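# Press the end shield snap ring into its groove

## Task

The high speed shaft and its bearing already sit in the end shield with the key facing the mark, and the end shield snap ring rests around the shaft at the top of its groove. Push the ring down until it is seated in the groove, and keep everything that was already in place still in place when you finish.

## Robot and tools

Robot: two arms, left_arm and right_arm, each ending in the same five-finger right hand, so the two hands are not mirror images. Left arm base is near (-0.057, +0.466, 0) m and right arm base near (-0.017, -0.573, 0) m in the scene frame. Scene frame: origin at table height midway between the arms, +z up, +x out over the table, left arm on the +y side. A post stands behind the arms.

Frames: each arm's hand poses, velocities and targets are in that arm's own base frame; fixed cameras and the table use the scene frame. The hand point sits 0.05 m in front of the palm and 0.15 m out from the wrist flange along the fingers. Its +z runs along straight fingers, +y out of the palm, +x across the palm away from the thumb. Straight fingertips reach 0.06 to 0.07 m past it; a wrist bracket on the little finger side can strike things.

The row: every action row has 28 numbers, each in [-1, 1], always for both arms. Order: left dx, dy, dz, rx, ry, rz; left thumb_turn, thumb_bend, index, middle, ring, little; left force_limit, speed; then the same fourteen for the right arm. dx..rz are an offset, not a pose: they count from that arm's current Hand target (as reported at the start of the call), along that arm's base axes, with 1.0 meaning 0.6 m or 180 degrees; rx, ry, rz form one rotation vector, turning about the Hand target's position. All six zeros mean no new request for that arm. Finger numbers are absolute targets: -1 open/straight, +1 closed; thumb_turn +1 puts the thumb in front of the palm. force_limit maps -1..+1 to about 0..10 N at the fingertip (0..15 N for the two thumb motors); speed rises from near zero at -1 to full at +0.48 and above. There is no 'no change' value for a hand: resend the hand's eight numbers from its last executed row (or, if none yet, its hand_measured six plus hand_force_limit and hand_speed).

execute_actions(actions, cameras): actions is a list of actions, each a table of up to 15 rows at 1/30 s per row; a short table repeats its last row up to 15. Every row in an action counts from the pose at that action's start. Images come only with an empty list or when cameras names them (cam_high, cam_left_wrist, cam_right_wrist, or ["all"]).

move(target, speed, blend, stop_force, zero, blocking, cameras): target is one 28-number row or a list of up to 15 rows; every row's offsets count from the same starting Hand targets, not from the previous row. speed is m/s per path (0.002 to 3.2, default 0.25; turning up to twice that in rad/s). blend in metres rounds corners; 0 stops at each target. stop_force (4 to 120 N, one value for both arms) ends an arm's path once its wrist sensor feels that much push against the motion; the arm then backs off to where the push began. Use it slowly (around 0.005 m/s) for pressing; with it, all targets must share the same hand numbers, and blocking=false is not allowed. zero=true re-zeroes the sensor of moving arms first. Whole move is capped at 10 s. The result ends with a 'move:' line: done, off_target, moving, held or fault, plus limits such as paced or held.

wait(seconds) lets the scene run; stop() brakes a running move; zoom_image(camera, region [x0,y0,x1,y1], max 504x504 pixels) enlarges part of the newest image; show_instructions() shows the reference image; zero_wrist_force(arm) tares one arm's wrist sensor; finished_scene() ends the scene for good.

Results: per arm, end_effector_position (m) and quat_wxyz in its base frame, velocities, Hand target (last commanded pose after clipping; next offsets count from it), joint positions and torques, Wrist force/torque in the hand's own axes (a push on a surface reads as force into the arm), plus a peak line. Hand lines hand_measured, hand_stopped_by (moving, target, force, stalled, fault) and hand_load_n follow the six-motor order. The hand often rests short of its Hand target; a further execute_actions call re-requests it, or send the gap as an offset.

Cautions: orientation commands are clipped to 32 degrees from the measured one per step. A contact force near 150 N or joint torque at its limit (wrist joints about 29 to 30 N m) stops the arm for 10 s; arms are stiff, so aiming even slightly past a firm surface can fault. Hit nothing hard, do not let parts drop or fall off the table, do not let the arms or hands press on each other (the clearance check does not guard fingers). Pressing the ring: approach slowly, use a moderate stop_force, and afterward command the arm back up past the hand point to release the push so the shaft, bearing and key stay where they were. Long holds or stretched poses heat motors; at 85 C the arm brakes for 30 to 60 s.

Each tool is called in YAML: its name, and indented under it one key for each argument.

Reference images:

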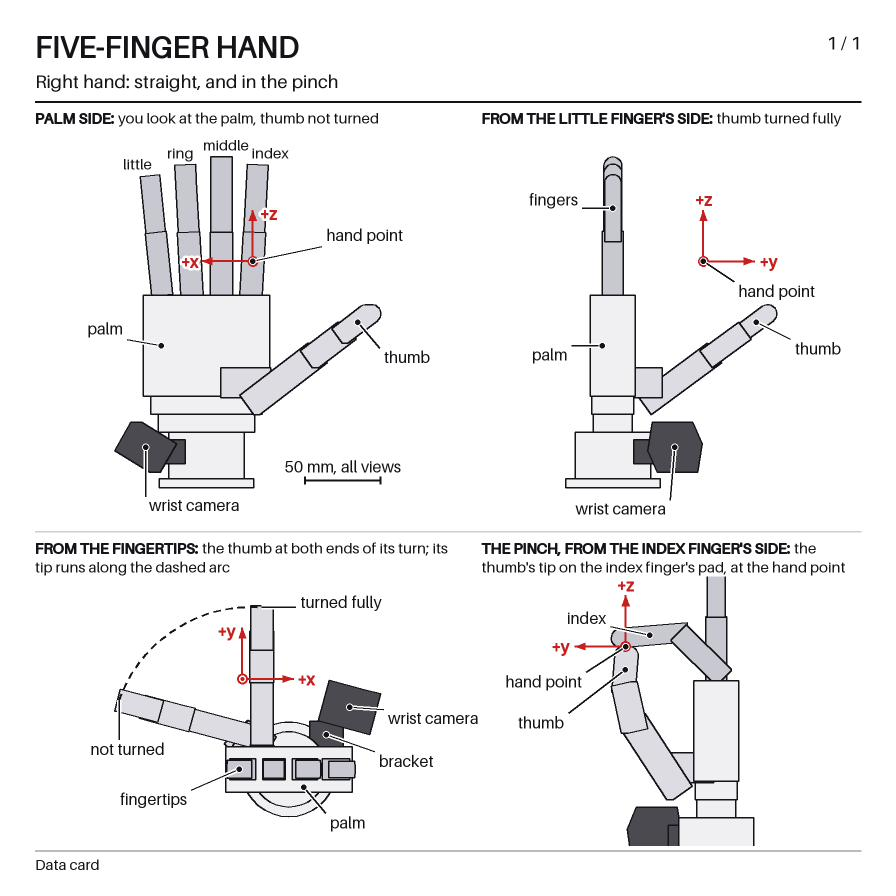

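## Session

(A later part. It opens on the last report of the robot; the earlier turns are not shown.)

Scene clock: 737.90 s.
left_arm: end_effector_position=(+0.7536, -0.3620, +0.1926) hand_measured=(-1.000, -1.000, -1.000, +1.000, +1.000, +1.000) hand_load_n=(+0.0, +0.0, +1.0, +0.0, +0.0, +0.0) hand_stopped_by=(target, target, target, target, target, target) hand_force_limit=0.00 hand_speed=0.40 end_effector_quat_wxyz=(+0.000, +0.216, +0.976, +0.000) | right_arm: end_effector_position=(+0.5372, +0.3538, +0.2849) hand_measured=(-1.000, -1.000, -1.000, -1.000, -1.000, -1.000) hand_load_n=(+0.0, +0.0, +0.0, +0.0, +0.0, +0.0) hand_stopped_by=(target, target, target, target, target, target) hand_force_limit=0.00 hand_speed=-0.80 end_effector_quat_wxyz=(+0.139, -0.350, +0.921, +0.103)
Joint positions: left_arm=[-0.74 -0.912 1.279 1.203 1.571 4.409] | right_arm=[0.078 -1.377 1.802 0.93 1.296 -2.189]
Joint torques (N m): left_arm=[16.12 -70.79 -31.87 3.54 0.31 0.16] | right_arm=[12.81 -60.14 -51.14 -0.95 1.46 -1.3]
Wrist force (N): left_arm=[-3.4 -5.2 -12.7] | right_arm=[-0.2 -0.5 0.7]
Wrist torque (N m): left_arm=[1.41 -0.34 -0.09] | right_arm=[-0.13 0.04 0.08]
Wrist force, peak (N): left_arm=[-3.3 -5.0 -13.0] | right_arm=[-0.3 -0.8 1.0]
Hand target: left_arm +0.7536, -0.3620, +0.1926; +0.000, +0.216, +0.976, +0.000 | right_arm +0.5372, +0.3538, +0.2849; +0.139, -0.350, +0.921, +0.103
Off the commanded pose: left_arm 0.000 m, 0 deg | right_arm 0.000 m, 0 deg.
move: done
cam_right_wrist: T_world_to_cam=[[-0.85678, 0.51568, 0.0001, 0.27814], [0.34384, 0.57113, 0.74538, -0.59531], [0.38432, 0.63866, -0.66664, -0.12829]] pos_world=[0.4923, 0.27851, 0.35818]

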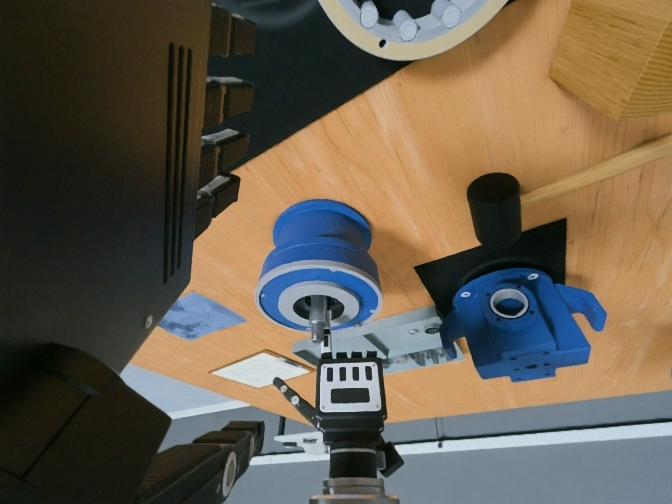

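move:
  target:
    - [0,0,0.179,0,0,0,-1,-1,-1,1,1,1,0,0.4,0,0,0,0,0,0,-1,-1,-1,-1,-1,-1,0,-0.8]
    - [0.1038,-0.1342,0.179,0,0,-0.3778,-1,-1,-1,1,1,1,0,0.4,0,0,0,0,0,0,-1,-1,-1,-1,-1,-1,0,-0.8]
    - [0.1038,-0.1342,0.0103,0,0,-0.3778,-1,-1,-1,1,1,1,0,0.4,0,0,0,0,0,0,-1,-1,-1,-1,-1,-1,0,-0.8]
  speed: [0.15,0.35,0.2]

move:
  target: [0,0,-0.02,0,0,0,-1,-1,-1,1,1,1,0,0.4,0,0,0,0,0,0,-1,-1,-1,-1,-1,-1,0,-0.8]
  speed: 0.008
  stop_force: 12
  cameras: ["cam_right_wrist"]

zoom_image:
  camera: "cam_right_wrist"
  region: [290, 275, 350, 330]

Scene clock: 744.07 s.
left_arm: end_effector_position=(+0.8159, -0.4425, +0.1989) hand_measured=(-1.000, -1.000, -1.000, +1.000, +1.000, +1.000) hand_load_n=(+0.0, +0.0, +0.5, +0.0, +0.0, +0.0) hand_stopped_by=(target, target, target, target, target, target) hand_force_limit=0.00 hand_speed=0.40 end_effector_quat_wxyz=(+0.000, +0.725, +0.688, -0.001) | right_arm: end_effector_position=(+0.5372, +0.3538, +0.2849) hand_measured=(-1.000, -1.000, -1.000, -1.000, -1.000, -1.000) hand_load_n=(+0.0, +0.0, +0.0, +0.0, +0.0, +0.0) hand_stopped_by=(target, target, target, target, target, target) hand_force_limit=0.00 hand_speed=-0.80 end_effector_quat_wxyz=(+0.139, -0.350, +0.921, +0.103)
Joint positions: left_arm=[-0.698 -0.826 1.118 1.278 1.572 5.637] | right_arm=[0.078 -1.377 1.802 0.93 1.296 -2.189]
Joint torques (N m): left_arm=[-17.02 -89.8 -28.65 2.99 -0.86 -1.72] | right_arm=[12.79 -60.6 -51.26 -0.65 0.98 -1.26]
Wrist force (N): left_arm=[0.3 1.7 1.9] | right_arm=[-0.3 -0.2 0.9]
Wrist torque (N m): left_arm=[0.10 -0.11 0.10] | right_arm=[-0.10 0.06 0.07]
Wrist force, peak (N): left_arm=[-3.2 -5.3 -12.5] | right_arm=[-0.4 -0.4 1.3]
Hand target: left_arm +0.8159, -0.4425, +0.1988; +0.000, +0.725, +0.688, -0.001 | right_arm +0.5372, +0.3538, +0.2849; +0.139, -0.350, +0.921, +0.103
Off the commanded pose: left_arm 0.000 m, 0 deg | right_arm 0.000 m, 0 deg.
move: done

Scene clock: 745.73 s.
left_arm: end_effector_position=(+0.8159, -0.4425, +0.1936) hand_measured=(-1.000, -1.000, -1.000, +1.000, +1.000, +1.000) hand_load_n=(+0.0, -0.5, -0.5, +0.0, +0.0, +0.0) hand_stopped_by=(target, target, target, target, target, target) hand_force_limit=0.00 hand_speed=0.40 end_effector_quat_wxyz=(+0.000, +0.725, +0.688, -0.001) | right_arm: end_effector_position=(+0.5372, +0.3538, +0.2849) hand_measured=(-1.000, -1.000, -1.000, -1.000, -1.000, -1.000) hand_load_n=(+0.0, +0.0, +0.0, +0.0, +0.0, +0.0) hand_stopped_by=(target, target, target, target, target, target) hand_force_limit=0.00 hand_speed=-0.80 end_effector_quat_wxyz=(+0.139, -0.350, +0.921, +0.103)
Joint positions: left_arm=[-0.698 -0.823 1.123 1.271 1.572 5.637] | right_arm=[0.078 -1.377 1.802 0.93 1.296 -2.189]
Joint torques (N m): left_arm=[-16.83 -90.3 -35.25 6.09 -0.71 -1.57] | right_arm=[12.75 -58.63 -51.16 -1 1.13 -1.38]
Wrist force (N): left_arm=[0.4 1.5 -14.8] | right_arm=[-0.1 -0.4 0.8]
Wrist torque (N m): left_arm=[1.17 -0.08 0.11] | right_arm=[-0.11 0.03 0.09]
Wrist force, peak (N): left_arm=[-0.3 2.2 -18.1] | right_arm=[-0.3 -0.4 1.2]
Hand target: left_arm +0.8159, -0.4425, +0.1936; +0.000, +0.725, +0.688, -0.001 (not the last commanded pose) | right_arm +0.5372, +0.3538, +0.2849; +0.139, -0.350, +0.921, +0.103
Off the commanded pose: left_arm 0.007 m, 0 deg | right_arm 0.000 m, 0 deg.
move: contact (left_arm)
cam_right_wrist: T_world_to_cam=[[-0.85678, 0.51568, 0.0001, 0.27814], [0.34384, 0.57113, 0.74538, -0.59531], [0.38432, 0.63866, -0.66664, -0.12829]] pos_world=[0.4923, 0.27851, 0.35818]

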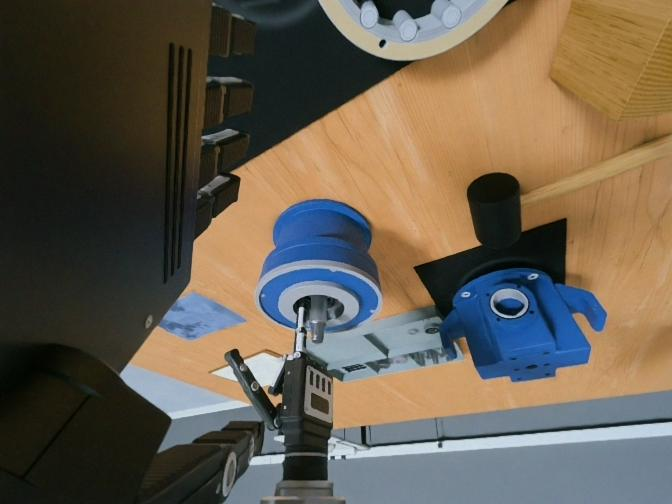

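Scaled by 8.400 from the camera's image (finer frame: 960x720).

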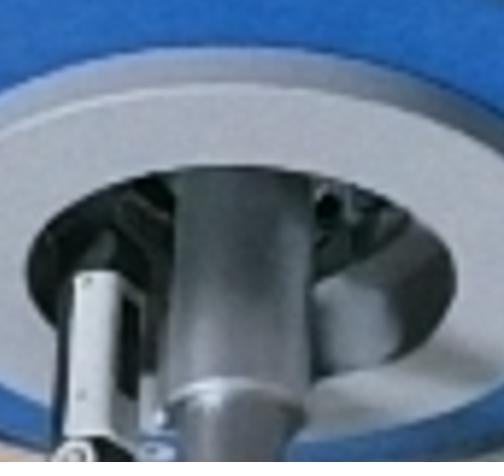

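move:
  target: [-0.005,0.0003,-0.0002,0,0,0,-1,-1,-1,1,1,1,0,0.4,0,0,0,0,0,0,-1,-1,-1,-1,-1,-1,0,-0.8]
  speed: 0.006
  stop_force: 30
  cameras: ["cam_right_wrist"]

zoom_image:
  camera: "cam_right_wrist"
  region: [290, 275, 350, 330]

Scene clock: 747.53 s.
left_arm: end_effector_position=(+0.8129, -0.4424, +0.1935) hand_measured=(-1.000, -1.000, -1.000, +1.000, +1.000, +1.000) hand_load_n=(+0.0, +0.0, -10.0, +0.0, +0.5, +0.0) hand_stopped_by=(target, target, target, target, target, target) hand_force_limit=0.00 hand_speed=0.40 end_effector_quat_wxyz=(+0.000, +0.725, +0.688, -0.001) | right_arm: end_effector_position=(+0.5372, +0.3538, +0.2849) hand_measured=(-1.000, -1.000, -1.000, -1.000, -1.000, -1.000) hand_load_n=(+0.0, +0.0, +0.0, +0.0, +0.0, +0.0) hand_stopped_by=(target, target, target, target, target, target) hand_force_limit=0.00 hand_speed=-0.80 end_effector_quat_wxyz=(+0.139, -0.350, +0.921, +0.103)
Joint positions: left_arm=[-0.7 -0.828 1.132 1.267 1.572 5.635] | right_arm=[0.078 -1.377 1.802 0.93 1.296 -2.189]
Joint torques (N m): left_arm=[-6.22 -70.65 -34.12 6.54 -0.86 1.2] | right_arm=[11.78 -59.7 -50.03 -0.95 1.11 -1.22]
Wrist force (N): left_arm=[0.6 6.9 -13.0] | right_arm=[-0.2 -0.3 0.7]
Wrist torque (N m): left_arm=[0.74 -0.04 0.14] | right_arm=[-0.09 0.06 0.08]
Wrist force, peak (N): left_arm=[0.6 6.8 -14.2] | right_arm=[-0.5 -0.6 1.0]
Hand target: left_arm +0.8129, -0.4423, +0.1935; +0.000, +0.725, +0.688, -0.001 | right_arm +0.5372, +0.3538, +0.2849; +0.139, -0.350, +0.921, +0.103
Off the commanded pose: left_arm 0.000 m, 0 deg | right_arm 0.000 m, 0 deg.
move: done
cam_right_wrist: T_world_to_cam=[[-0.85678, 0.51568, 0.0001, 0.27814], [0.34384, 0.57113, 0.74538, -0.59531], [0.38432, 0.63866, -0.66664, -0.12829]] pos_world=[0.4923, 0.27851, 0.35818]

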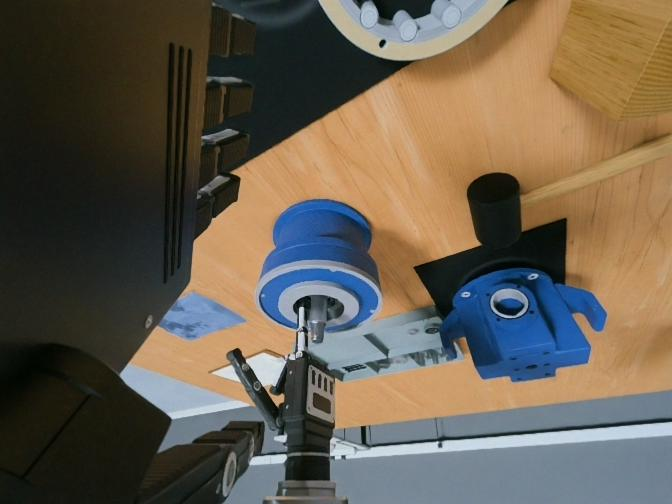

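Scaled by 8.400 from the camera's image (finer frame: 960x720).

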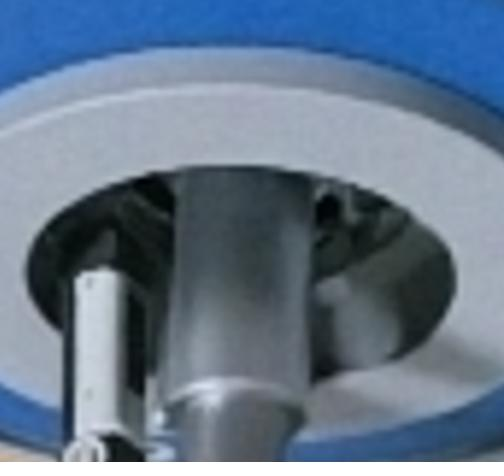

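move:
  target: [-0.005,0.0003,0,0,0,0,-1,-1,-1,1,1,1,0,0.4,0,0,0,0,0,0,-1,-1,-1,-1,-1,-1,0,-0.8]
  speed: 0.006
  stop_force: 30
  cameras: ["cam_right_wrist"]

zoom_image:
  camera: "cam_right_wrist"
  region: [290, 275, 350, 330]

Scene clock: 749.53 s.
left_arm: end_effector_position=(+0.8099, -0.4422, +0.1935) hand_measured=(-1.000, -1.000, -0.998, +1.000, +1.000, +1.000) hand_load_n=(+0.0, +0.0, -11.0, +0.5, +0.0, +0.0) hand_stopped_by=(target, target, target, target, target, target) hand_force_limit=0.00 hand_speed=0.40 end_effector_quat_wxyz=(+0.000, +0.725, +0.688, -0.001) | right_arm: end_effector_position=(+0.5372, +0.3538, +0.2849) hand_measured=(-1.000, -1.000, -1.000, -1.000, -1.000, -1.000) hand_load_n=(+0.0, +0.0, +0.0, +0.0, +0.0, +0.0) hand_stopped_by=(target, target, target, target, target, target) hand_force_limit=0.00 hand_speed=-0.80 end_effector_quat_wxyz=(+0.139, -0.350, +0.921, +0.103)
Joint positions: left_arm=[-0.702 -0.832 1.14 1.263 1.572 5.633] | right_arm=[0.078 -1.377 1.802 0.93 1.296 -2.189]
Joint torques (N m): left_arm=[-3.03 -70.54 -33.02 6.8 -0.78 1.03] | right_arm=[13.39 -61.01 -51.06 -0.87 1.07 -1.36]
Wrist force (N): left_arm=[0.7 7.4 -14.4] | right_arm=[0.0 -0.3 1.0]
Wrist torque (N m): left_arm=[0.80 -0.06 0.15] | right_arm=[-0.10 0.01 0.09]
Wrist force, peak (N): left_arm=[-0.7 8.6 -15.4] | right_arm=[-0.4 -0.5 1.1]
Hand target: left_arm +0.8099, -0.4422, +0.1935; +0.000, +0.725, +0.688, -0.001 | right_arm +0.5372, +0.3538, +0.2849; +0.139, -0.350, +0.921, +0.103
Off the commanded pose: left_arm 0.000 m, 0 deg | right_arm 0.000 m, 0 deg.
move: done
cam_right_wrist: T_world_to_cam=[[-0.85678, 0.51568, 0.0001, 0.27814], [0.34384, 0.57113, 0.74538, -0.59531], [0.38432, 0.63866, -0.66664, -0.12829]] pos_world=[0.4923, 0.27851, 0.35818]

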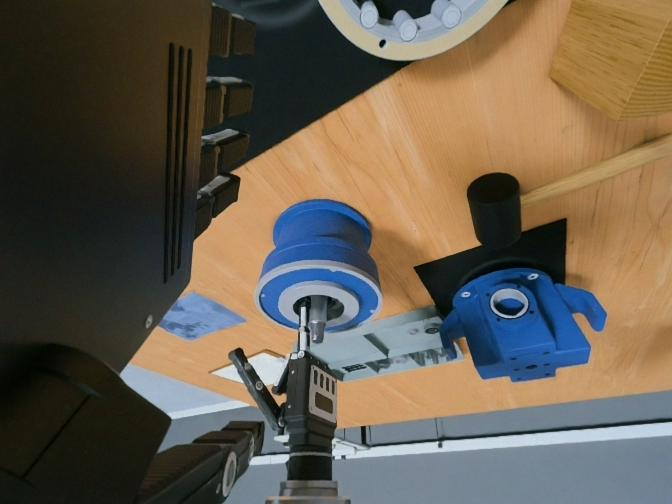

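Scaled by 8.400 from the camera's image (finer frame: 960x720).

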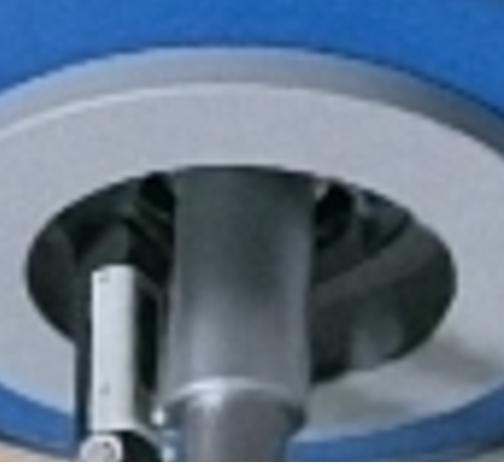

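move:
  target: [-0.0025,0.0001,0,0,0,0,-1,-1,-1,1,1,1,0,0.4,0,0,0,0,0,0,-1,-1,-1,-1,-1,-1,0,-0.8]
  speed: 0.006
  stop_force: 30
  cameras: ["cam_right_wrist"]

zoom_image:
  camera: "cam_right_wrist"
  region: [290, 275, 350, 330]

Scene clock: 751.07 s.
left_arm: end_effector_position=(+0.8084, -0.4421, +0.1935) hand_measured=(-1.000, -1.000, -0.998, +1.000, +1.000, +1.000) hand_load_n=(+0.0, +0.0, -14.0, +0.0, +0.0, +0.0) hand_stopped_by=(target, target, target, target, target, target) hand_force_limit=0.00 hand_speed=0.40 end_effector_quat_wxyz=(+0.000, +0.725, +0.688, -0.001) | right_arm: end_effector_position=(+0.5372, +0.3538, +0.2849) hand_measured=(-1.000, -1.000, -1.000, -1.000, -1.000, -1.000) hand_load_n=(+0.0, +0.0, +0.0, -0.5, +0.0, +0.0) hand_stopped_by=(target, target, target, target, target, target) hand_force_limit=0.00 hand_speed=-0.80 end_effector_quat_wxyz=(+0.139, -0.350, +0.921, +0.103)
Joint positions: left_arm=[-0.703 -0.835 1.144 1.261 1.572 5.632] | right_arm=[0.078 -1.377 1.802 0.93 1.296 -2.189]
Joint torques (N m): left_arm=[-15.62 -78.22 -30.01 2.6 -0.62 -0.18] | right_arm=[13.69 -62.4 -51.01 -0.84 1.22 -1.25]
Wrist force (N): left_arm=[-0.4 8.4 -15.4] | right_arm=[-0.3 -0.2 1.1]
Wrist torque (N m): left_arm=[0.72 -0.11 0.07] | right_arm=[-0.11 0.05 0.08]
Wrist force, peak (N): left_arm=[-0.8 8.8 -15.8] | right_arm=[-0.5 -0.6 1.1]
Hand target: left_arm +0.8084, -0.4421, +0.1935; +0.000, +0.725, +0.688, -0.001 | right_arm +0.5372, +0.3538, +0.2849; +0.139, -0.350, +0.921, +0.103
Off the commanded pose: left_arm 0.000 m, 0 deg | right_arm 0.000 m, 0 deg.
move: done
cam_right_wrist: T_world_to_cam=[[-0.85678, 0.51568, 0.0001, 0.27814], [0.34384, 0.57113, 0.74538, -0.59531], [0.38432, 0.63866, -0.66664, -0.12829]] pos_world=[0.4923, 0.27851, 0.35818]

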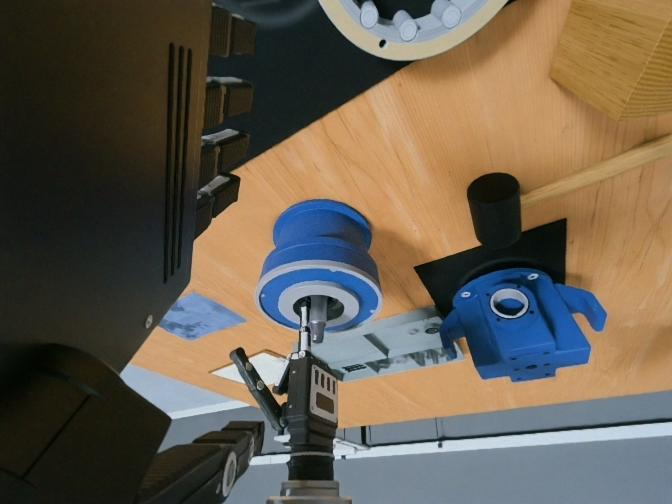

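Scaled by 8.400 from the camera's image (finer frame: 960x720).

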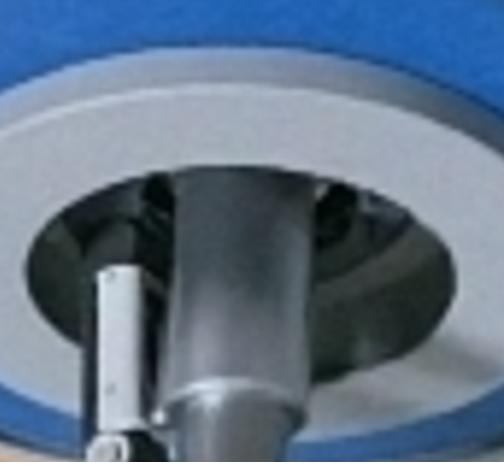

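move:
  target:
    - [0,0,0.1942,0,0,0,-1,-1,-1,1,1,1,0,0.4,0,0,0,0,0,0,-1,-1,-1,-1,-1,-1,0,-0.8]
    - [-0.1348,-0.0017,0.1942,0.0706,0.1907,0.566,-1,-1,-1,-1,-1,-1,0,0.4,0,0,0,0,0,0,-1,-1,-1,-1,-1,-1,0,-0.8]
    - [-0.1348,-0.0017,0.068,0.0706,0.1907,0.566,-1,-1,-1,-1,-1,-1,0,0.4,0,0,0,0,0,0,-1,-1,-1,-1,-1,-1,0,-0.8]
  speed: [0.15,0.5,0.25]
  cameras: ["cam_left_wrist"]

zoom_image:
  camera: "cam_left_wrist"
  region: [275, 190, 395, 310]

zoom_image:
  camera: "cam_left_wrist"
  region: [325, 185, 395, 255]

zoom_image:
  camera: "cam_left_wrist"
  region: [275, 245, 345, 315]

Scene clock: 757.17 s.
left_arm: end_effector_position=(+0.7275, -0.4431, +0.2344) hand_measured=(-1.000, -1.000, -1.000, -1.000, -1.000, -1.000) hand_load_n=(+0.0, +0.0, +0.0, +0.0, +0.0, +0.0) hand_stopped_by=(target, target, target, target, target, target) hand_force_limit=0.00 hand_speed=0.40 end_effector_quat_wxyz=(-0.245, -0.100, +0.957, -0.121) | right_arm: end_effector_position=(+0.5372, +0.3538, +0.2849) hand_measured=(-1.000, -1.000, -1.000, -1.000, -1.000, -1.000) hand_load_n=(+0.0, +0.0, +0.0, +0.0, +0.0, +0.0) hand_stopped_by=(target, target, target, target, target, target) hand_force_limit=0.00 hand_speed=-0.80 end_effector_quat_wxyz=(+0.139, -0.350, +0.921, +0.103)
Joint positions: left_arm=[-0.661 -0.677 0.856 1.6 2.089 3.898] | right_arm=[0.078 -1.377 1.802 0.93 1.296 -2.189]
Joint torques (N m): left_arm=[-14.04 -99.53 -25.64 2.71 1.06 -1.37] | right_arm=[12.36 -60.11 -50.8 -0.65 1.27 -1.17]
Wrist force (N): left_arm=[-0.8 2.3 1.0] | right_arm=[-0.2 -0.3 0.9]
Wrist torque (N m): left_arm=[0.20 -0.01 0.24] | right_arm=[-0.11 0.04 0.08]
Wrist force, peak (N): left_arm=[-0.5 8.5 -16.0] | right_arm=[-0.2 -0.5 1.3]
Hand target: left_arm +0.7275, -0.4431, +0.2343; -0.245, -0.100, +0.957, -0.121 | right_arm +0.5372, +0.3538, +0.2849; +0.139, -0.350, +0.921, +0.103
Off the commanded pose: left_arm 0.000 m, 0 deg | right_arm 0.000 m, 0 deg.
move: done
cam_left_wrist: T_world_to_cam=[[-0.42134, 0.9069, -0.00164, 0.70628], [0.9069, 0.42134, 0.00289, -0.47636], [0.00331, -0.00027, -0.99999, 0.34771]] pos_world=[0.72845, -0.43972, 0.35024]

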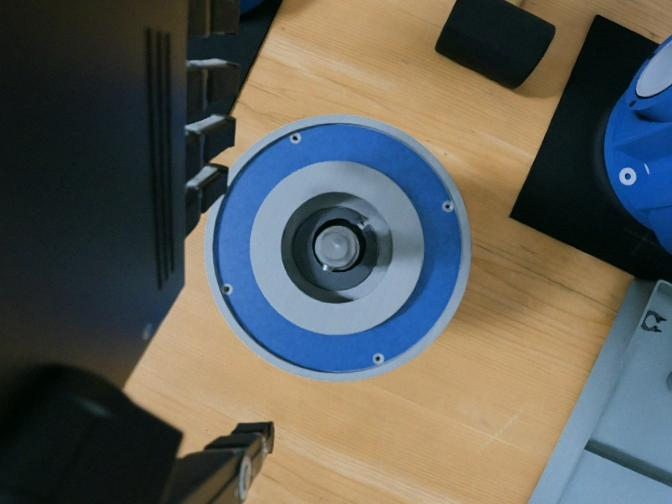

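Scaled by 4.200 from the camera's image (finer frame: 960x720).

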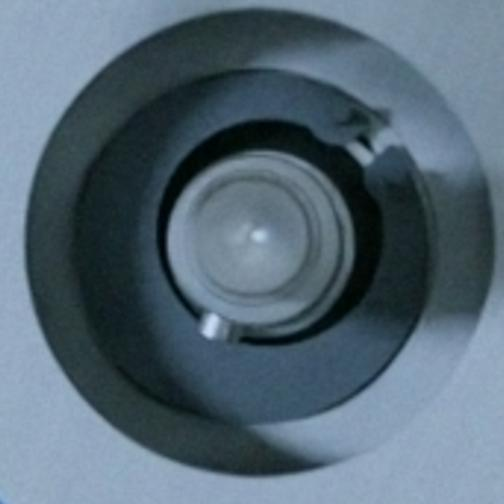

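Scaled by 7.200 from the camera's image (finer frame: 960x720).

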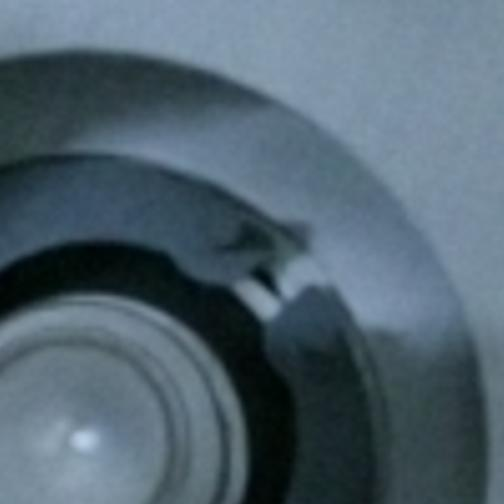

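Scaled by 7.200 from the camera's image (finer frame: 960x720).

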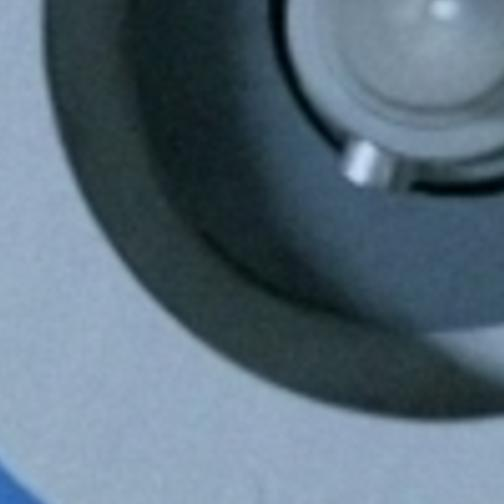

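move:
  target:
    - [0,0,0.1262,0,0,0,-1,-1,-1,1,1,1,0,0.4,0,0,0,0,0,0,-1,-1,-1,-1,-1,-1,0,-0.8]
    - [0.1273,-0.0537,0.1262,-0.1025,-0.1871,-0.6571,-1,-1,-1,1,1,1,0,0.4,0,0,0,0,0,0,-1,-1,-1,-1,-1,-1,0,-0.8]
    - [0.1273,-0.0537,-0.0605,-0.1025,-0.1871,-0.6571,-1,-1,-1,1,1,1,0,0.4,0,0,0,0,0,0,-1,-1,-1,-1,-1,-1,0,-0.8]
  speed: [0.25,0.5,0.2]

move:
  target: [0,0,-0.02,0,0,0,-1,-1,-1,1,1,1,0,0.4,0,0,0,0,0,0,-1,-1,-1,-1,-1,-1,0,-0.8]
  speed: 0.008
  stop_force: 12
  cameras: ["cam_right_wrist"]

zoom_image:
  camera: "cam_right_wrist"
  region: [290, 275, 350, 330]

Scene clock: 764.10 s.
left_arm: end_effector_position=(+0.8039, -0.4754, +0.1981) hand_measured=(-1.000, -1.000, -1.000, +1.000, +1.000, +1.000) hand_load_n=(+0.0, +0.0, +0.0, +0.0, +0.0, +0.0) hand_stopped_by=(target, target, target, target, target, target) hand_force_limit=0.00 hand_speed=0.40 end_effector_quat_wxyz=(+0.000, +0.819, +0.573, +0.000) | right_arm: end_effector_position=(+0.5372, +0.3538, +0.2849) hand_measured=(-1.000, -1.000, -1.000, -1.000, -1.000, -1.000) hand_load_n=(+0.0, +0.0, +0.0, +0.0, +0.0, +0.0) hand_stopped_by=(target, target, target, target, target, target) hand_force_limit=0.00 hand_speed=-0.80 end_effector_quat_wxyz=(+0.139, -0.350, +0.921, +0.103)
Joint positions: left_arm=[-0.714 -0.809 1.091 1.29 1.57 5.919] | right_arm=[0.078 -1.377 1.802 0.93 1.296 -2.189]
Joint torques (N m): left_arm=[-16.7 -90.39 -28.86 3.4 -1.07 -1.62] | right_arm=[13.26 -61.43 -50.77 -0.85 1.19 -1.34]
Wrist force (N): left_arm=[-0.1 1.8 1.9] | right_arm=[0.0 -0.3 0.9]
Wrist torque (N m): left_arm=[0.12 -0.06 0.06] | right_arm=[-0.11 0.02 0.09]
Wrist force, peak (N): left_arm=[0.2 1.8 4.3] | right_arm=[-0.3 -0.5 1.4]
Hand target: left_arm +0.8039, -0.4753, +0.1980; +0.000, +0.819, +0.573, +0.000 | right_arm +0.5372, +0.3538, +0.2849; +0.139, -0.350, +0.921, +0.103
Off the commanded pose: left_arm 0.000 m, 0 deg | right_arm 0.000 m, 0 deg.
move: done

Scene clock: 765.67 s.
left_arm: end_effector_position=(+0.8039, -0.4753, +0.1937) hand_measured=(-1.000, -1.000, -1.000, +1.000, +1.000, +1.000) hand_load_n=(+0.0, +0.0, +0.0, +0.0, +0.0, +0.0) hand_stopped_by=(target, target, target, target, target, target) hand_force_limit=0.00 hand_speed=0.40 end_effector_quat_wxyz=(+0.000, +0.819, +0.573, +0.000) | right_arm: end_effector_position=(+0.5372, +0.3538, +0.2849) hand_measured=(-1.000, -1.000, -1.000, -1.000, -1.000, -1.000) hand_load_n=(+0.0, +0.0, +0.0, +0.0, +0.0, +0.5) hand_stopped_by=(target, target, target, target, target, target) hand_force_limit=0.00 hand_speed=-0.80 end_effector_quat_wxyz=(+0.139, -0.350, +0.921, +0.103)
Joint positions: left_arm=[-0.714 -0.807 1.095 1.283 1.57 5.919] | right_arm=[0.078 -1.377 1.802 0.93 1.296 -2.189]
Joint torques (N m): left_arm=[-16.48 -91.71 -35.28 6.15 -0.78 -1.48] | right_arm=[12.04 -59.82 -50.68 -0.76 0.8 -1.48]
Wrist force (N): left_arm=[-0.1 1.8 -14.1] | right_arm=[-0.2 -0.6 1.1]
Wrist torque (N m): left_arm=[1.13 -0.06 0.07] | right_arm=[-0.16 0.04 0.07]
Wrist force, peak (N): left_arm=[-0.4 1.6 -17.2] | right_arm=[-0.2 -0.5 1.3]
Hand target: left_arm +0.8039, -0.4753, +0.1937; +0.000, +0.819, +0.573, +0.000 (not the last commanded pose) | right_arm +0.5372, +0.3538, +0.2849; +0.139, -0.350, +0.921, +0.103
Off the commanded pose: left_arm 0.008 m, 0 deg | right_arm 0.000 m, 0 deg.
move: contact (left_arm)
cam_right_wrist: T_world_to_cam=[[-0.85678, 0.51568, 0.0001, 0.27814], [0.34384, 0.57113, 0.74538, -0.59531], [0.38432, 0.63866, -0.66664, -0.12829]] pos_world=[0.4923, 0.27851, 0.35818]

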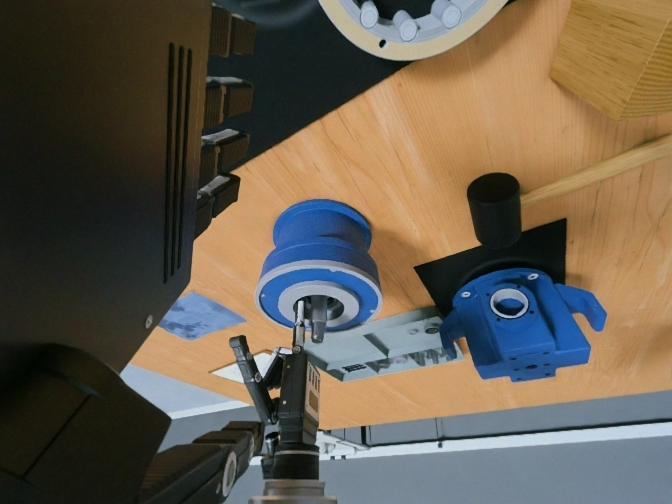

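Scaled by 8.400 from the camera's image (finer frame: 960x720).

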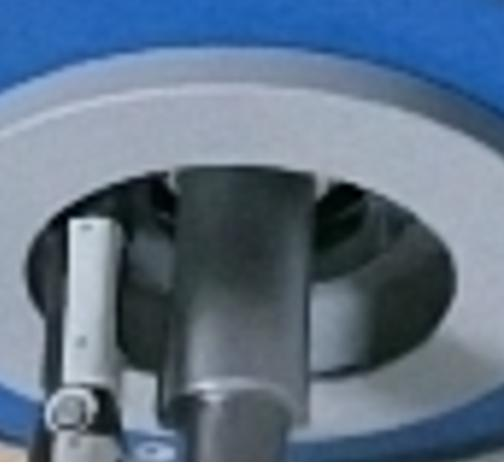

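move:
  target: [-0.0018,0.0018,-0.0005,0,0,0,-1,-1,-1,1,1,1,0,0.4,0,0,0,0,0,0,-1,-1,-1,-1,-1,-1,0,-0.8]
  speed: 0.005
  stop_force: 30
  cameras: ["cam_right_wrist"]

zoom_image:
  camera: "cam_right_wrist"
  region: [290, 275, 350, 330]

Scene clock: 767.40 s.
left_arm: end_effector_position=(+0.8028, -0.4743, +0.1934) hand_measured=(-1.000, -1.000, -1.000, +1.000, +1.000, +1.000) hand_load_n=(+0.0, +0.0, -8.5, +0.0, +0.0, +0.0) hand_stopped_by=(target, target, target, target, target, target) hand_force_limit=0.00 hand_speed=0.40 end_effector_quat_wxyz=(+0.000, +0.819, +0.573, +0.000) | right_arm: end_effector_position=(+0.5372, +0.3538, +0.2849) hand_measured=(-1.000, -1.000, -1.000, -1.000, -1.000, -1.000) hand_load_n=(+0.0, +0.0, +0.0, +0.0, +0.0, +0.0) hand_stopped_by=(target, target, target, target, target, target) hand_force_limit=0.00 hand_speed=-0.80 end_effector_quat_wxyz=(+0.139, -0.350, +0.921, +0.103)
Joint positions: left_arm=[-0.714 -0.81 1.1 1.281 1.57 5.919] | right_arm=[0.078 -1.377 1.802 0.93 1.296 -2.189]
Joint torques (N m): left_arm=[14.62 -71.38 -29.63 5.89 -0.84 1.34] | right_arm=[13.8 -58.75 -50.96 -0.6 1 -1.26]
Wrist force (N): left_arm=[-5.2 5.3 -17.9] | right_arm=[-0.5 -0.5 0.8]
Wrist torque (N m): left_arm=[1.01 -0.39 -0.24] | right_arm=[-0.14 0.09 0.06]
Wrist force, peak (N): left_arm=[-5.5 5.7 -18.5] | right_arm=[-0.2 -0.4 1.2]
Hand target: left_arm +0.8028, -0.4743, +0.1934; +0.000, +0.819, +0.573, +0.000 | right_arm +0.5372, +0.3538, +0.2849; +0.139, -0.350, +0.921, +0.103
Off the commanded pose: left_arm 0.000 m, 0 deg | right_arm 0.000 m, 0 deg.
move: done
cam_right_wrist: T_world_to_cam=[[-0.85678, 0.51568, 0.0001, 0.27814], [0.34384, 0.57113, 0.74538, -0.59531], [0.38432, 0.63866, -0.66664, -0.12829]] pos_world=[0.4923, 0.27851, 0.35818]

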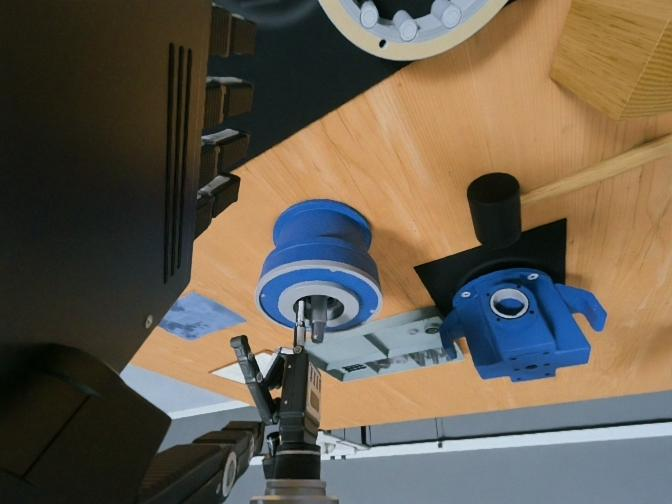

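Scaled by 8.400 from the camera's image (finer frame: 960x720).

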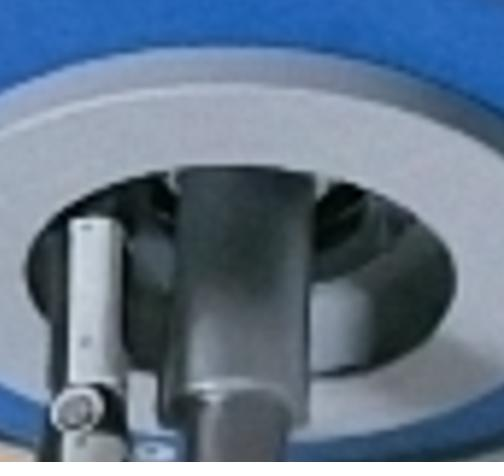

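move:
  target: [-0.0012,0.0018,-0.0005,0,0,0,-1,-1,-1,1,1,1,0,0.4,0,0,0,0,0,0,-1,-1,-1,-1,-1,-1,0,-0.8]
  speed: 0.005
  stop_force: 30
  cameras: ["cam_right_wrist"]

zoom_image:
  camera: "cam_right_wrist"
  region: [290, 275, 350, 330]

Scene clock: 768.90 s.
left_arm: end_effector_position=(+0.8021, -0.4732, +0.1931) hand_measured=(-1.000, -1.000, -0.998, +1.000, +1.000, +1.000) hand_load_n=(+0.0, +0.0, -14.5, +0.0, +0.0, +0.0) hand_stopped_by=(target, target, target, target, target, target) hand_force_limit=0.00 hand_speed=0.40 end_effector_quat_wxyz=(+0.000, +0.819, +0.573, +0.000) | right_arm: end_effector_position=(+0.5372, +0.3538, +0.2849) hand_measured=(-1.000, -1.000, -1.000, -1.000, -1.000, -1.000) hand_load_n=(+0.0, +0.0, +0.0, +0.0, +0.0, +0.0) hand_stopped_by=(target, target, target, target, target, target) hand_force_limit=0.00 hand_speed=-0.80 end_effector_quat_wxyz=(+0.139, -0.350, +0.921, +0.103)
Joint positions: left_arm=[-0.713 -0.812 1.104 1.279 1.57 5.919] | right_arm=[0.078 -1.377 1.802 0.93 1.296 -2.189]
Joint torques (N m): left_arm=[24.29 -69.15 -22.28 3.01 -0.82 0.39] | right_arm=[12.67 -61.04 -50.56 -0.81 1.09 -1.32]
Wrist force (N): left_arm=[-9.0 8.2 -26.5] | right_arm=[-0.2 -0.6 0.9]
Wrist torque (N m): left_arm=[1.33 -0.70 -0.44] | right_arm=[-0.15 0.04 0.08]
Wrist force, peak (N): left_arm=[-9.3 8.3 -27.0] | right_arm=[-0.1 -0.6 1.2]
Hand target: left_arm +0.8021, -0.4732, +0.1931; +0.000, +0.819, +0.573, +0.000 | right_arm +0.5372, +0.3538, +0.2849; +0.139, -0.350, +0.921, +0.103
Off the commanded pose: left_arm 0.000 m, 0 deg | right_arm 0.000 m, 0 deg.
move: done
cam_right_wrist: T_world_to_cam=[[-0.85678, 0.51568, 0.0001, 0.27814], [0.34384, 0.57113, 0.74538, -0.59531], [0.38432, 0.63866, -0.66664, -0.12829]] pos_world=[0.4923, 0.27851, 0.35818]

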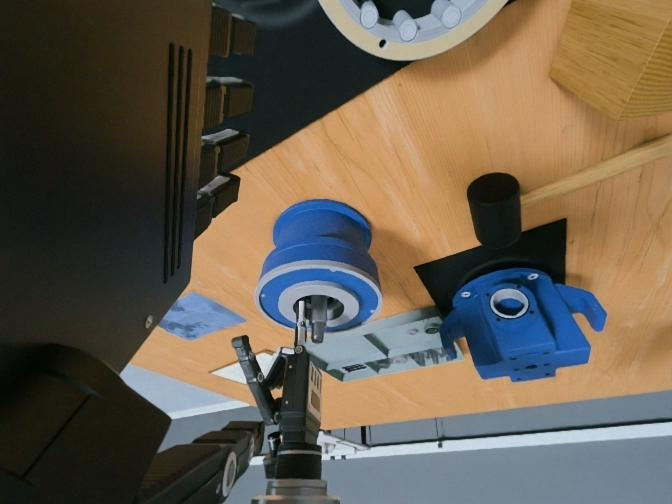

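Scaled by 8.400 from the camera's image (finer frame: 960x720).

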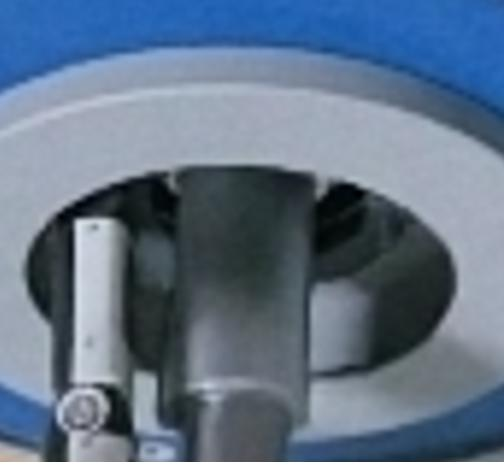

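move:
  target:
    - [0,0,0.1948,0,0,0,-1,-1,-1,1,1,1,0,0.4,0,0,0,0,0,0,-1,-1,-1,-1,-1,-1,0,-0.8]
    - [-0.1243,0.0502,0.1948,0.1025,0.1871,0.6571,-1,-1,-1,-1,-1,-1,0,0.4,0,0,0,0,0,0,-1,-1,-1,-1,-1,-1,0,-0.8]
    - [-0.1243,0.0502,0.0687,0.1025,0.1871,0.6571,-1,-1,-1,-1,-1,-1,0,0.4,0,0,0,0,0,0,-1,-1,-1,-1,-1,-1,0,-0.8]
  speed: [0.15,0.6,0.25]
  cameras: ["cam_left_wrist"]

zoom_image:
  camera: "cam_left_wrist"
  region: [275, 190, 395, 310]

zoom_image:
  camera: "cam_left_wrist"
  region: [325, 185, 395, 255]

zoom_image:
  camera: "cam_left_wrist"
  region: [275, 245, 345, 315]

Scene clock: 775.93 s.
left_arm: end_effector_position=(+0.7275, -0.4431, +0.2345) hand_measured=(-1.000, -1.000, -1.000, -1.000, -1.000, -1.000) hand_load_n=(+0.0, +0.0, +0.0, +0.0, +0.0, +0.0) hand_stopped_by=(target, target, target, target, target, target) hand_force_limit=0.00 hand_speed=0.40 end_effector_quat_wxyz=(-0.245, -0.100, +0.957, -0.121) | right_arm: end_effector_position=(+0.5372, +0.3538, +0.2849) hand_measured=(-1.000, -1.000, -1.000, -1.000, -1.000, -1.000) hand_load_n=(+0.0, +0.0, +0.0, +0.0, +0.0, +0.0) hand_stopped_by=(target, target, target, target, target, target) hand_force_limit=0.00 hand_speed=-0.80 end_effector_quat_wxyz=(+0.139, -0.350, +0.921, +0.103)
Joint positions: left_arm=[-0.661 -0.677 0.856 1.6 2.089 3.898] | right_arm=[0.078 -1.377 1.802 0.93 1.296 -2.189]
Joint torques (N m): left_arm=[-14.45 -100.32 -28.93 2.68 1.26 -1.44] | right_arm=[12.02 -60.8 -50.35 -0.79 1.01 -1.13]
Wrist force (N): left_arm=[-1.2 1.7 1.1] | right_arm=[-0.3 -0.3 0.9]
Wrist torque (N m): left_arm=[0.10 0.07 0.19] | right_arm=[-0.11 0.05 0.08]
Wrist force, peak (N): left_arm=[-9.3 8.6 -26.9] | right_arm=[-0.2 -0.6 1.3]
Hand target: left_arm +0.7275, -0.4431, +0.2344; -0.245, -0.100, +0.957, -0.121 | right_arm +0.5372, +0.3538, +0.2849; +0.139, -0.350, +0.921, +0.103
Off the commanded pose: left_arm 0.000 m, 0 deg | right_arm 0.000 m, 0 deg.
move: done
cam_left_wrist: T_world_to_cam=[[-0.42134, 0.9069, -0.00155, 0.70616], [0.9069, 0.42134, 0.00293, -0.47642], [0.00331, -0.00017, -0.99999, 0.34785]] pos_world=[0.72845, -0.43962, 0.35034]

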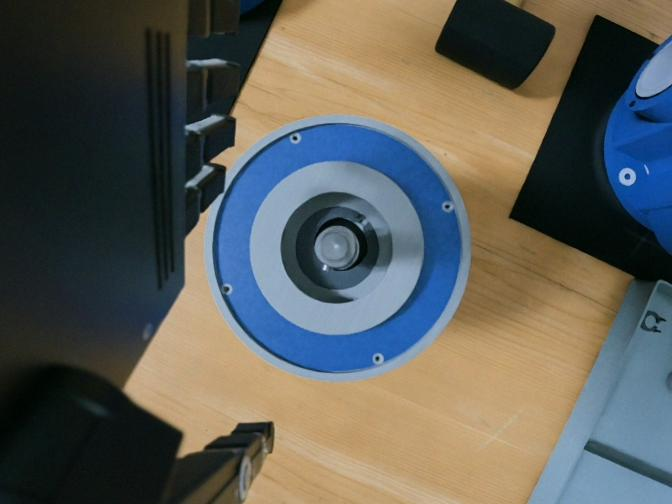

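Scaled by 4.200 from the camera's image (finer frame: 960x720).

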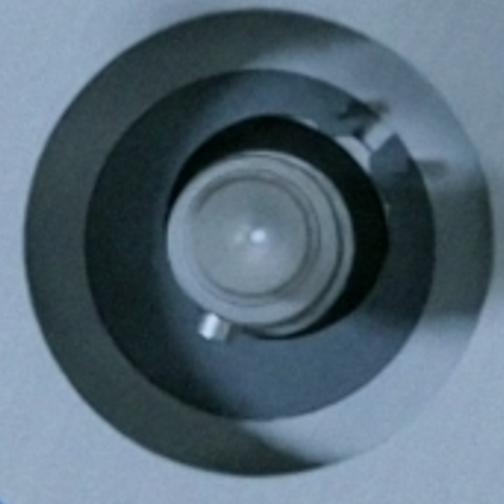

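Scaled by 7.200 from the camera's image (finer frame: 960x720).

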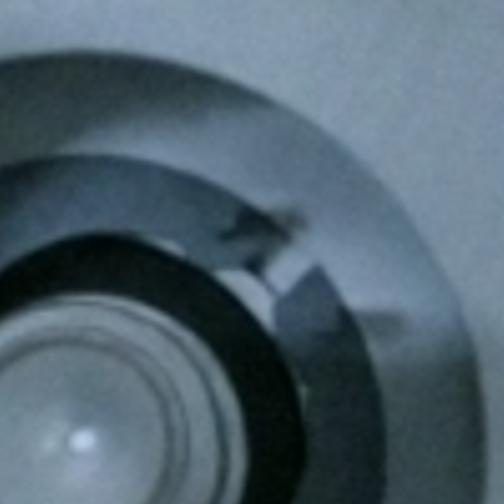

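Scaled by 7.200 from the camera's image (finer frame: 960x720).

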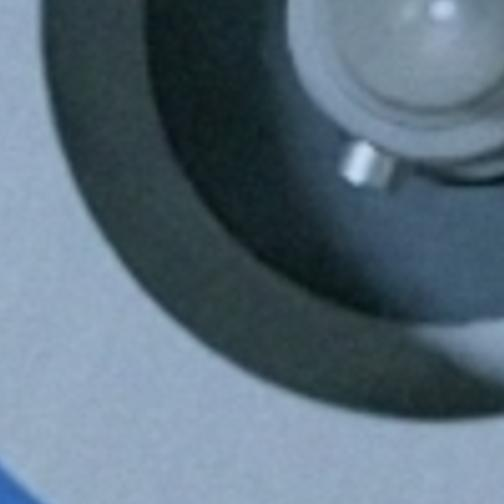

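move:
  target:
    - [0,0,0.1262,0,0,0,-1,-1,-1,1,1,1,0,0.4,0,0,0,0,0,0,-1,-1,-1,-1,-1,-1,0,-0.8]
    - [0.1298,-0.056,0.1262,-0.1025,-0.1871,-0.6571,-1,-1,-1,1,1,1,0,0.4,0,0,0,0,0,0,-1,-1,-1,-1,-1,-1,0,-0.8]
    - [0.1298,-0.056,-0.0605,-0.1025,-0.1871,-0.6571,-1,-1,-1,1,1,1,0,0.4,0,0,0,0,0,0,-1,-1,-1,-1,-1,-1,0,-0.8]
  speed: [0.25,0.6,0.2]

move:
  target: [0,0,-0.02,0,0,0,-1,-1,-1,1,1,1,0,0.4,0,0,0,0,0,0,-1,-1,-1,-1,-1,-1,0,-0.8]
  speed: 0.008
  stop_force: 8

Scene clock: 781.03 s.
left_arm: end_effector_position=(+0.8054, -0.4767, +0.1982) hand_measured=(-1.000, -1.000, -1.000, +1.000, +1.000, +1.000) hand_load_n=(+0.0, +0.0, +0.0, +0.0, +0.0, +0.0) hand_stopped_by=(target, target, target, target, target, target) hand_force_limit=0.00 hand_speed=0.40 end_effector_quat_wxyz=(+0.000, +0.819, +0.573, +0.000) | right_arm: end_effector_position=(+0.5372, +0.3538, +0.2849) hand_measured=(-1.000, -1.000, -1.000, -1.000, -1.000, -1.000) hand_load_n=(+0.5, +0.0, +0.0, +0.0, +0.0, +0.0) hand_stopped_by=(target, target, target, target, target, target) hand_force_limit=0.00 hand_speed=-0.80 end_effector_quat_wxyz=(+0.139, -0.350, +0.921, +0.103)
Joint positions: left_arm=[-0.714 -0.806 1.085 1.292 1.57 5.919] | right_arm=[0.078 -1.377 1.802 0.93 1.296 -2.189]
Joint torques (N m): left_arm=[-15.69 -91.13 -28.83 3.32 -0.86 -1.67] | right_arm=[13.22 -60.38 -50.6 -0.83 0.89 -1.3]
Wrist force (N): left_arm=[-0.6 1.5 2.0] | right_arm=[-0.1 -0.5 0.9]
Wrist torque (N m): left_arm=[0.08 0.02 0.01] | right_arm=[-0.14 0.03 0.08]
Wrist force, peak (N): left_arm=[-2.5 2.3 3.6] | right_arm=[-0.5 -0.5 1.2]
Hand target: left_arm +0.8054, -0.4767, +0.1981; +0.000, +0.819, +0.573, +0.000 | right_arm +0.5372, +0.3538, +0.2849; +0.139, -0.350, +0.921, +0.103
Off the commanded pose: left_arm 0.000 m, 0 deg | right_arm 0.000 m, 0 deg.
move: done

Scene clock: 782.93 s.
left_arm: end_effector_position=(+0.8054, -0.4767, +0.1914) hand_measured=(-1.000, -1.000, -1.000, +1.000, +1.000, +1.000) hand_load_n=(+0.0, +0.0, +0.0, +0.0, +0.0, +0.5) hand_stopped_by=(target, target, target, target, target, target) hand_force_limit=0.00 hand_speed=0.40 end_effector_quat_wxyz=(+0.000, +0.819, +0.573, +0.000) | right_arm: end_effector_position=(+0.5372, +0.3538, +0.2849) hand_measured=(-1.000, -1.000, -1.000, -1.000, -1.000, -1.000) hand_load_n=(+0.0, -0.5, +0.0, +0.0, +0.0, +0.0) hand_stopped_by=(target, target, target, target, target, target) hand_force_limit=0.00 hand_speed=-0.80 end_effector_quat_wxyz=(+0.139, -0.350, +0.921, +0.103)
Joint positions: left_arm=[-0.714 -0.802 1.091 1.283 1.57 5.919] | right_arm=[0.078 -1.377 1.802 0.93 1.296 -2.189]
Joint torques (N m): left_arm=[-16.94 -94.7 -36.76 6.52 -0.41 -1.53] | right_arm=[11.55 -60.2 -51.49 -0.58 1.19 -1.18]
Wrist force (N): left_arm=[-0.5 1.1 -10.6] | right_arm=[-0.5 -0.3 1.0]
Wrist torque (N m): left_arm=[0.81 0.01 0.02] | right_arm=[-0.12 0.09 0.06]
Wrist force, peak (N): left_arm=[-0.8 1.3 -13.4] | right_arm=[-0.3 -0.6 1.2]
Hand target: left_arm +0.8054, -0.4767, +0.1914; +0.000, +0.819, +0.573, +0.000 (not the last commanded pose) | right_arm +0.5372, +0.3538, +0.2849; +0.139, -0.350, +0.921, +0.103
Off the commanded pose: left_arm 0.005 m, 0 deg | right_arm 0.000 m, 0 deg.
move: contact (left_arm)

move:
  target: [0,0,-0.01,0,0,0,-1,-1,-1,1,1,1,0,0.4,0,0,0,0,0,0,-1,-1,-1,-1,-1,-1,0,-0.8]
  speed: 0.006
  stop_force: 30
  cameras: ["cam_right_wrist"]

zoom_image:
  camera: "cam_right_wrist"
  region: [290, 275, 350, 330]

Scene clock: 785.30 s.
left_arm: end_effector_position=(+0.8055, -0.4767, +0.1901) hand_measured=(-1.000, -1.000, -1.000, +1.000, +1.000, +1.000) hand_load_n=(+0.0, +0.0, -4.0, +0.0, +0.0, +0.0) hand_stopped_by=(target, target, target, target, target, target) hand_force_limit=0.00 hand_speed=0.40 end_effector_quat_wxyz=(+0.000, +0.819, +0.573, +0.000) | right_arm: end_effector_position=(+0.5372, +0.3538, +0.2849) hand_measured=(-1.000, -1.000, -1.000, -1.000, -1.000, -1.000) hand_load_n=(+0.0, +0.0, +0.0, +0.0, +0.0, +0.0) hand_stopped_by=(target, target, target, target, target, target) hand_force_limit=0.00 hand_speed=-0.80 end_effector_quat_wxyz=(+0.139, -0.350, +0.921, +0.103)
Joint positions: left_arm=[-0.714 -0.802 1.092 1.28 1.57 5.919] | right_arm=[0.078 -1.377 1.802 0.93 1.296 -2.189]
Joint torques (N m): left_arm=[-16.16 -57.2 -24.01 2.16 -0.35 -1.45] | right_arm=[13.58 -60.63 -49.75 -0.71 1.16 -1.39]
Wrist force (N): left_arm=[-0.4 2.3 -40.9] | right_arm=[0.0 -0.4 0.9]
Wrist torque (N m): left_arm=[2.49 -0.05 0.03] | right_arm=[-0.12 0.02 0.09]
Wrist force, peak (N): left_arm=[-1.0 2.4 -45.4] | right_arm=[-0.3 -0.8 1.1]
Hand target: left_arm +0.8055, -0.4767, +0.1901; +0.000, +0.819, +0.573, +0.000 (not the last commanded pose) | right_arm +0.5372, +0.3538, +0.2849; +0.139, -0.350, +0.921, +0.103
Off the commanded pose: left_arm 0.005 m, 0 deg | right_arm 0.000 m, 0 deg.
move: contact (left_arm)
cam_right_wrist: T_world_to_cam=[[-0.85678, 0.51568, 0.0001, 0.27814], [0.34384, 0.57113, 0.74538, -0.59531], [0.38432, 0.63866, -0.66664, -0.12829]] pos_world=[0.4923, 0.27851, 0.35818]

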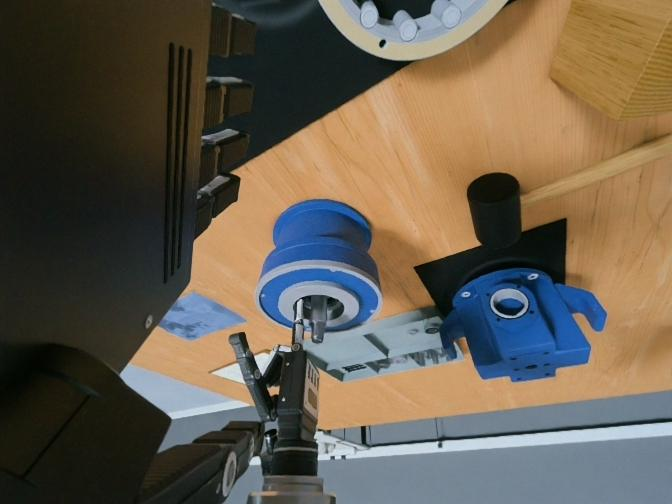

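Scaled by 8.400 from the camera's image (finer frame: 960x720).

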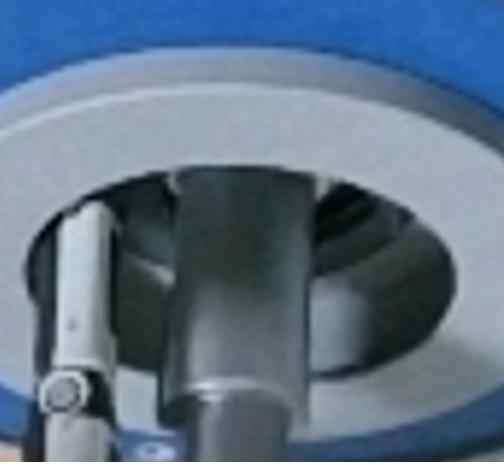

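move:
  target:
    - [0,0,0.1915,0,0,0,-1,-1,-1,1,1,1,0,0.4,0,0,0,0,0,0,-1,-1,-1,-1,-1,-1,0,-0.8]
    - [-0.0307,0.1605,0.1915,0,0,0.3333,-1,-1,-1,1,1,1,0,0.4,0,0,0,0,0,0,-1,-1,-1,-1,-1,-1,0,-0.8]
    - [-0.0307,0.1605,0.0115,0,0,0.3333,-1,-1,-1,1,1,1,0,0.4,0,0,0,0,0,0,-1,-1,-1,-1,-1,-1,0,-0.8]
  speed: [0.2,0.5,0.2]

move:
  target: [0,0,-0.02,0,0,0,-1,-1,-1,1,1,1,0,0.4,0,0,0,0,0,0,-1,-1,-1,-1,-1,-1,0,-0.8]
  speed: 0.008
  stop_force: 10

Scene clock: 789.87 s.
left_arm: end_effector_position=(+0.7871, -0.3804, +0.1971) hand_measured=(-1.000, -1.000, -1.000, +1.000, +1.000, +1.000) hand_load_n=(+0.0, +0.0, +0.0, +0.0, +0.0, +0.0) hand_stopped_by=(target, target, target, target, target, target) hand_force_limit=0.00 hand_speed=0.40 end_effector_quat_wxyz=(+0.000, +0.423, +0.906, +0.000) | right_arm: end_effector_position=(+0.5372, +0.3538, +0.2849) hand_measured=(-1.000, -1.000, -1.000, -1.000, -1.000, -1.000) hand_load_n=(+0.0, +0.0, +0.0, +0.0, +0.0, +0.0) hand_stopped_by=(target, target, target, target, target, target) hand_force_limit=0.00 hand_speed=-0.80 end_effector_quat_wxyz=(+0.139, -0.350, +0.921, +0.103)
Joint positions: left_arm=[-0.715 -0.89 1.233 1.228 1.571 4.87] | right_arm=[0.078 -1.377 1.802 0.93 1.296 -2.189]
Joint torques (N m): left_arm=[-10.67 -85.36 -28.79 2.96 -0.79 1.05] | right_arm=[13.74 -60.16 -50.84 -0.93 0.91 -1.26]
Wrist force (N): left_arm=[-0.5 1.6 1.7] | right_arm=[-0.3 -0.5 1.2]
Wrist torque (N m): left_arm=[0.07 0.00 0.21] | right_arm=[-0.16 0.05 0.07]
Wrist force, peak (N): left_arm=[-0.9 2.2 -41.6] | right_arm=[-0.1 -0.6 1.3]
Hand target: left_arm +0.7870, -0.3804, +0.1970; +0.000, +0.423, +0.906, +0.000 | right_arm +0.5372, +0.3538, +0.2849; +0.139, -0.350, +0.921, +0.103
Off the commanded pose: left_arm 0.000 m, 0 deg | right_arm 0.000 m, 0 deg.
move: done

Scene clock: 791.63 s.
left_arm: end_effector_position=(+0.7870, -0.3804, +0.1913) hand_measured=(-1.000, -1.000, -1.000, +1.000, +1.000, +1.000) hand_load_n=(+0.0, +0.0, +0.0, +0.0, +0.5, +0.0) hand_stopped_by=(target, target, target, target, target, target) hand_force_limit=0.00 hand_speed=0.40 end_effector_quat_wxyz=(+0.000, +0.423, +0.906, +0.000) | right_arm: end_effector_position=(+0.5372, +0.3538, +0.2849) hand_measured=(-1.000, -1.000, -1.000, -1.000, -1.000, -1.000) hand_load_n=(+0.0, +0.0, +0.0, +0.0, +0.0, +0.0) hand_stopped_by=(target, target, target, target, target, target) hand_force_limit=0.00 hand_speed=-0.80 end_effector_quat_wxyz=(+0.139, -0.350, +0.921, +0.103)
Joint positions: left_arm=[-0.715 -0.886 1.238 1.22 1.571 4.87] | right_arm=[0.078 -1.377 1.802 0.93 1.296 -2.189]
Joint torques (N m): left_arm=[-12.24 -87.63 -35.06 6.52 -0.78 1.28] | right_arm=[14.05 -58.36 -50.42 -0.89 0.94 -1.33]
Wrist force (N): left_arm=[-0.1 1.2 -13.2] | right_arm=[-0.2 0.1 1.2]
Wrist torque (N m): left_arm=[0.95 0.07 0.23] | right_arm=[-0.07 0.03 0.10]
Wrist force, peak (N): left_arm=[-0.6 1.0 -16.1] | right_arm=[-0.2 -0.6 1.2]
Hand target: left_arm +0.7870, -0.3804, +0.1913; +0.000, +0.423, +0.906, +0.000 (not the last commanded pose) | right_arm +0.5372, +0.3538, +0.2849; +0.139, -0.350, +0.921, +0.103
Off the commanded pose: left_arm 0.006 m, 0 deg | right_arm 0.000 m, 0 deg.
move: contact (left_arm)


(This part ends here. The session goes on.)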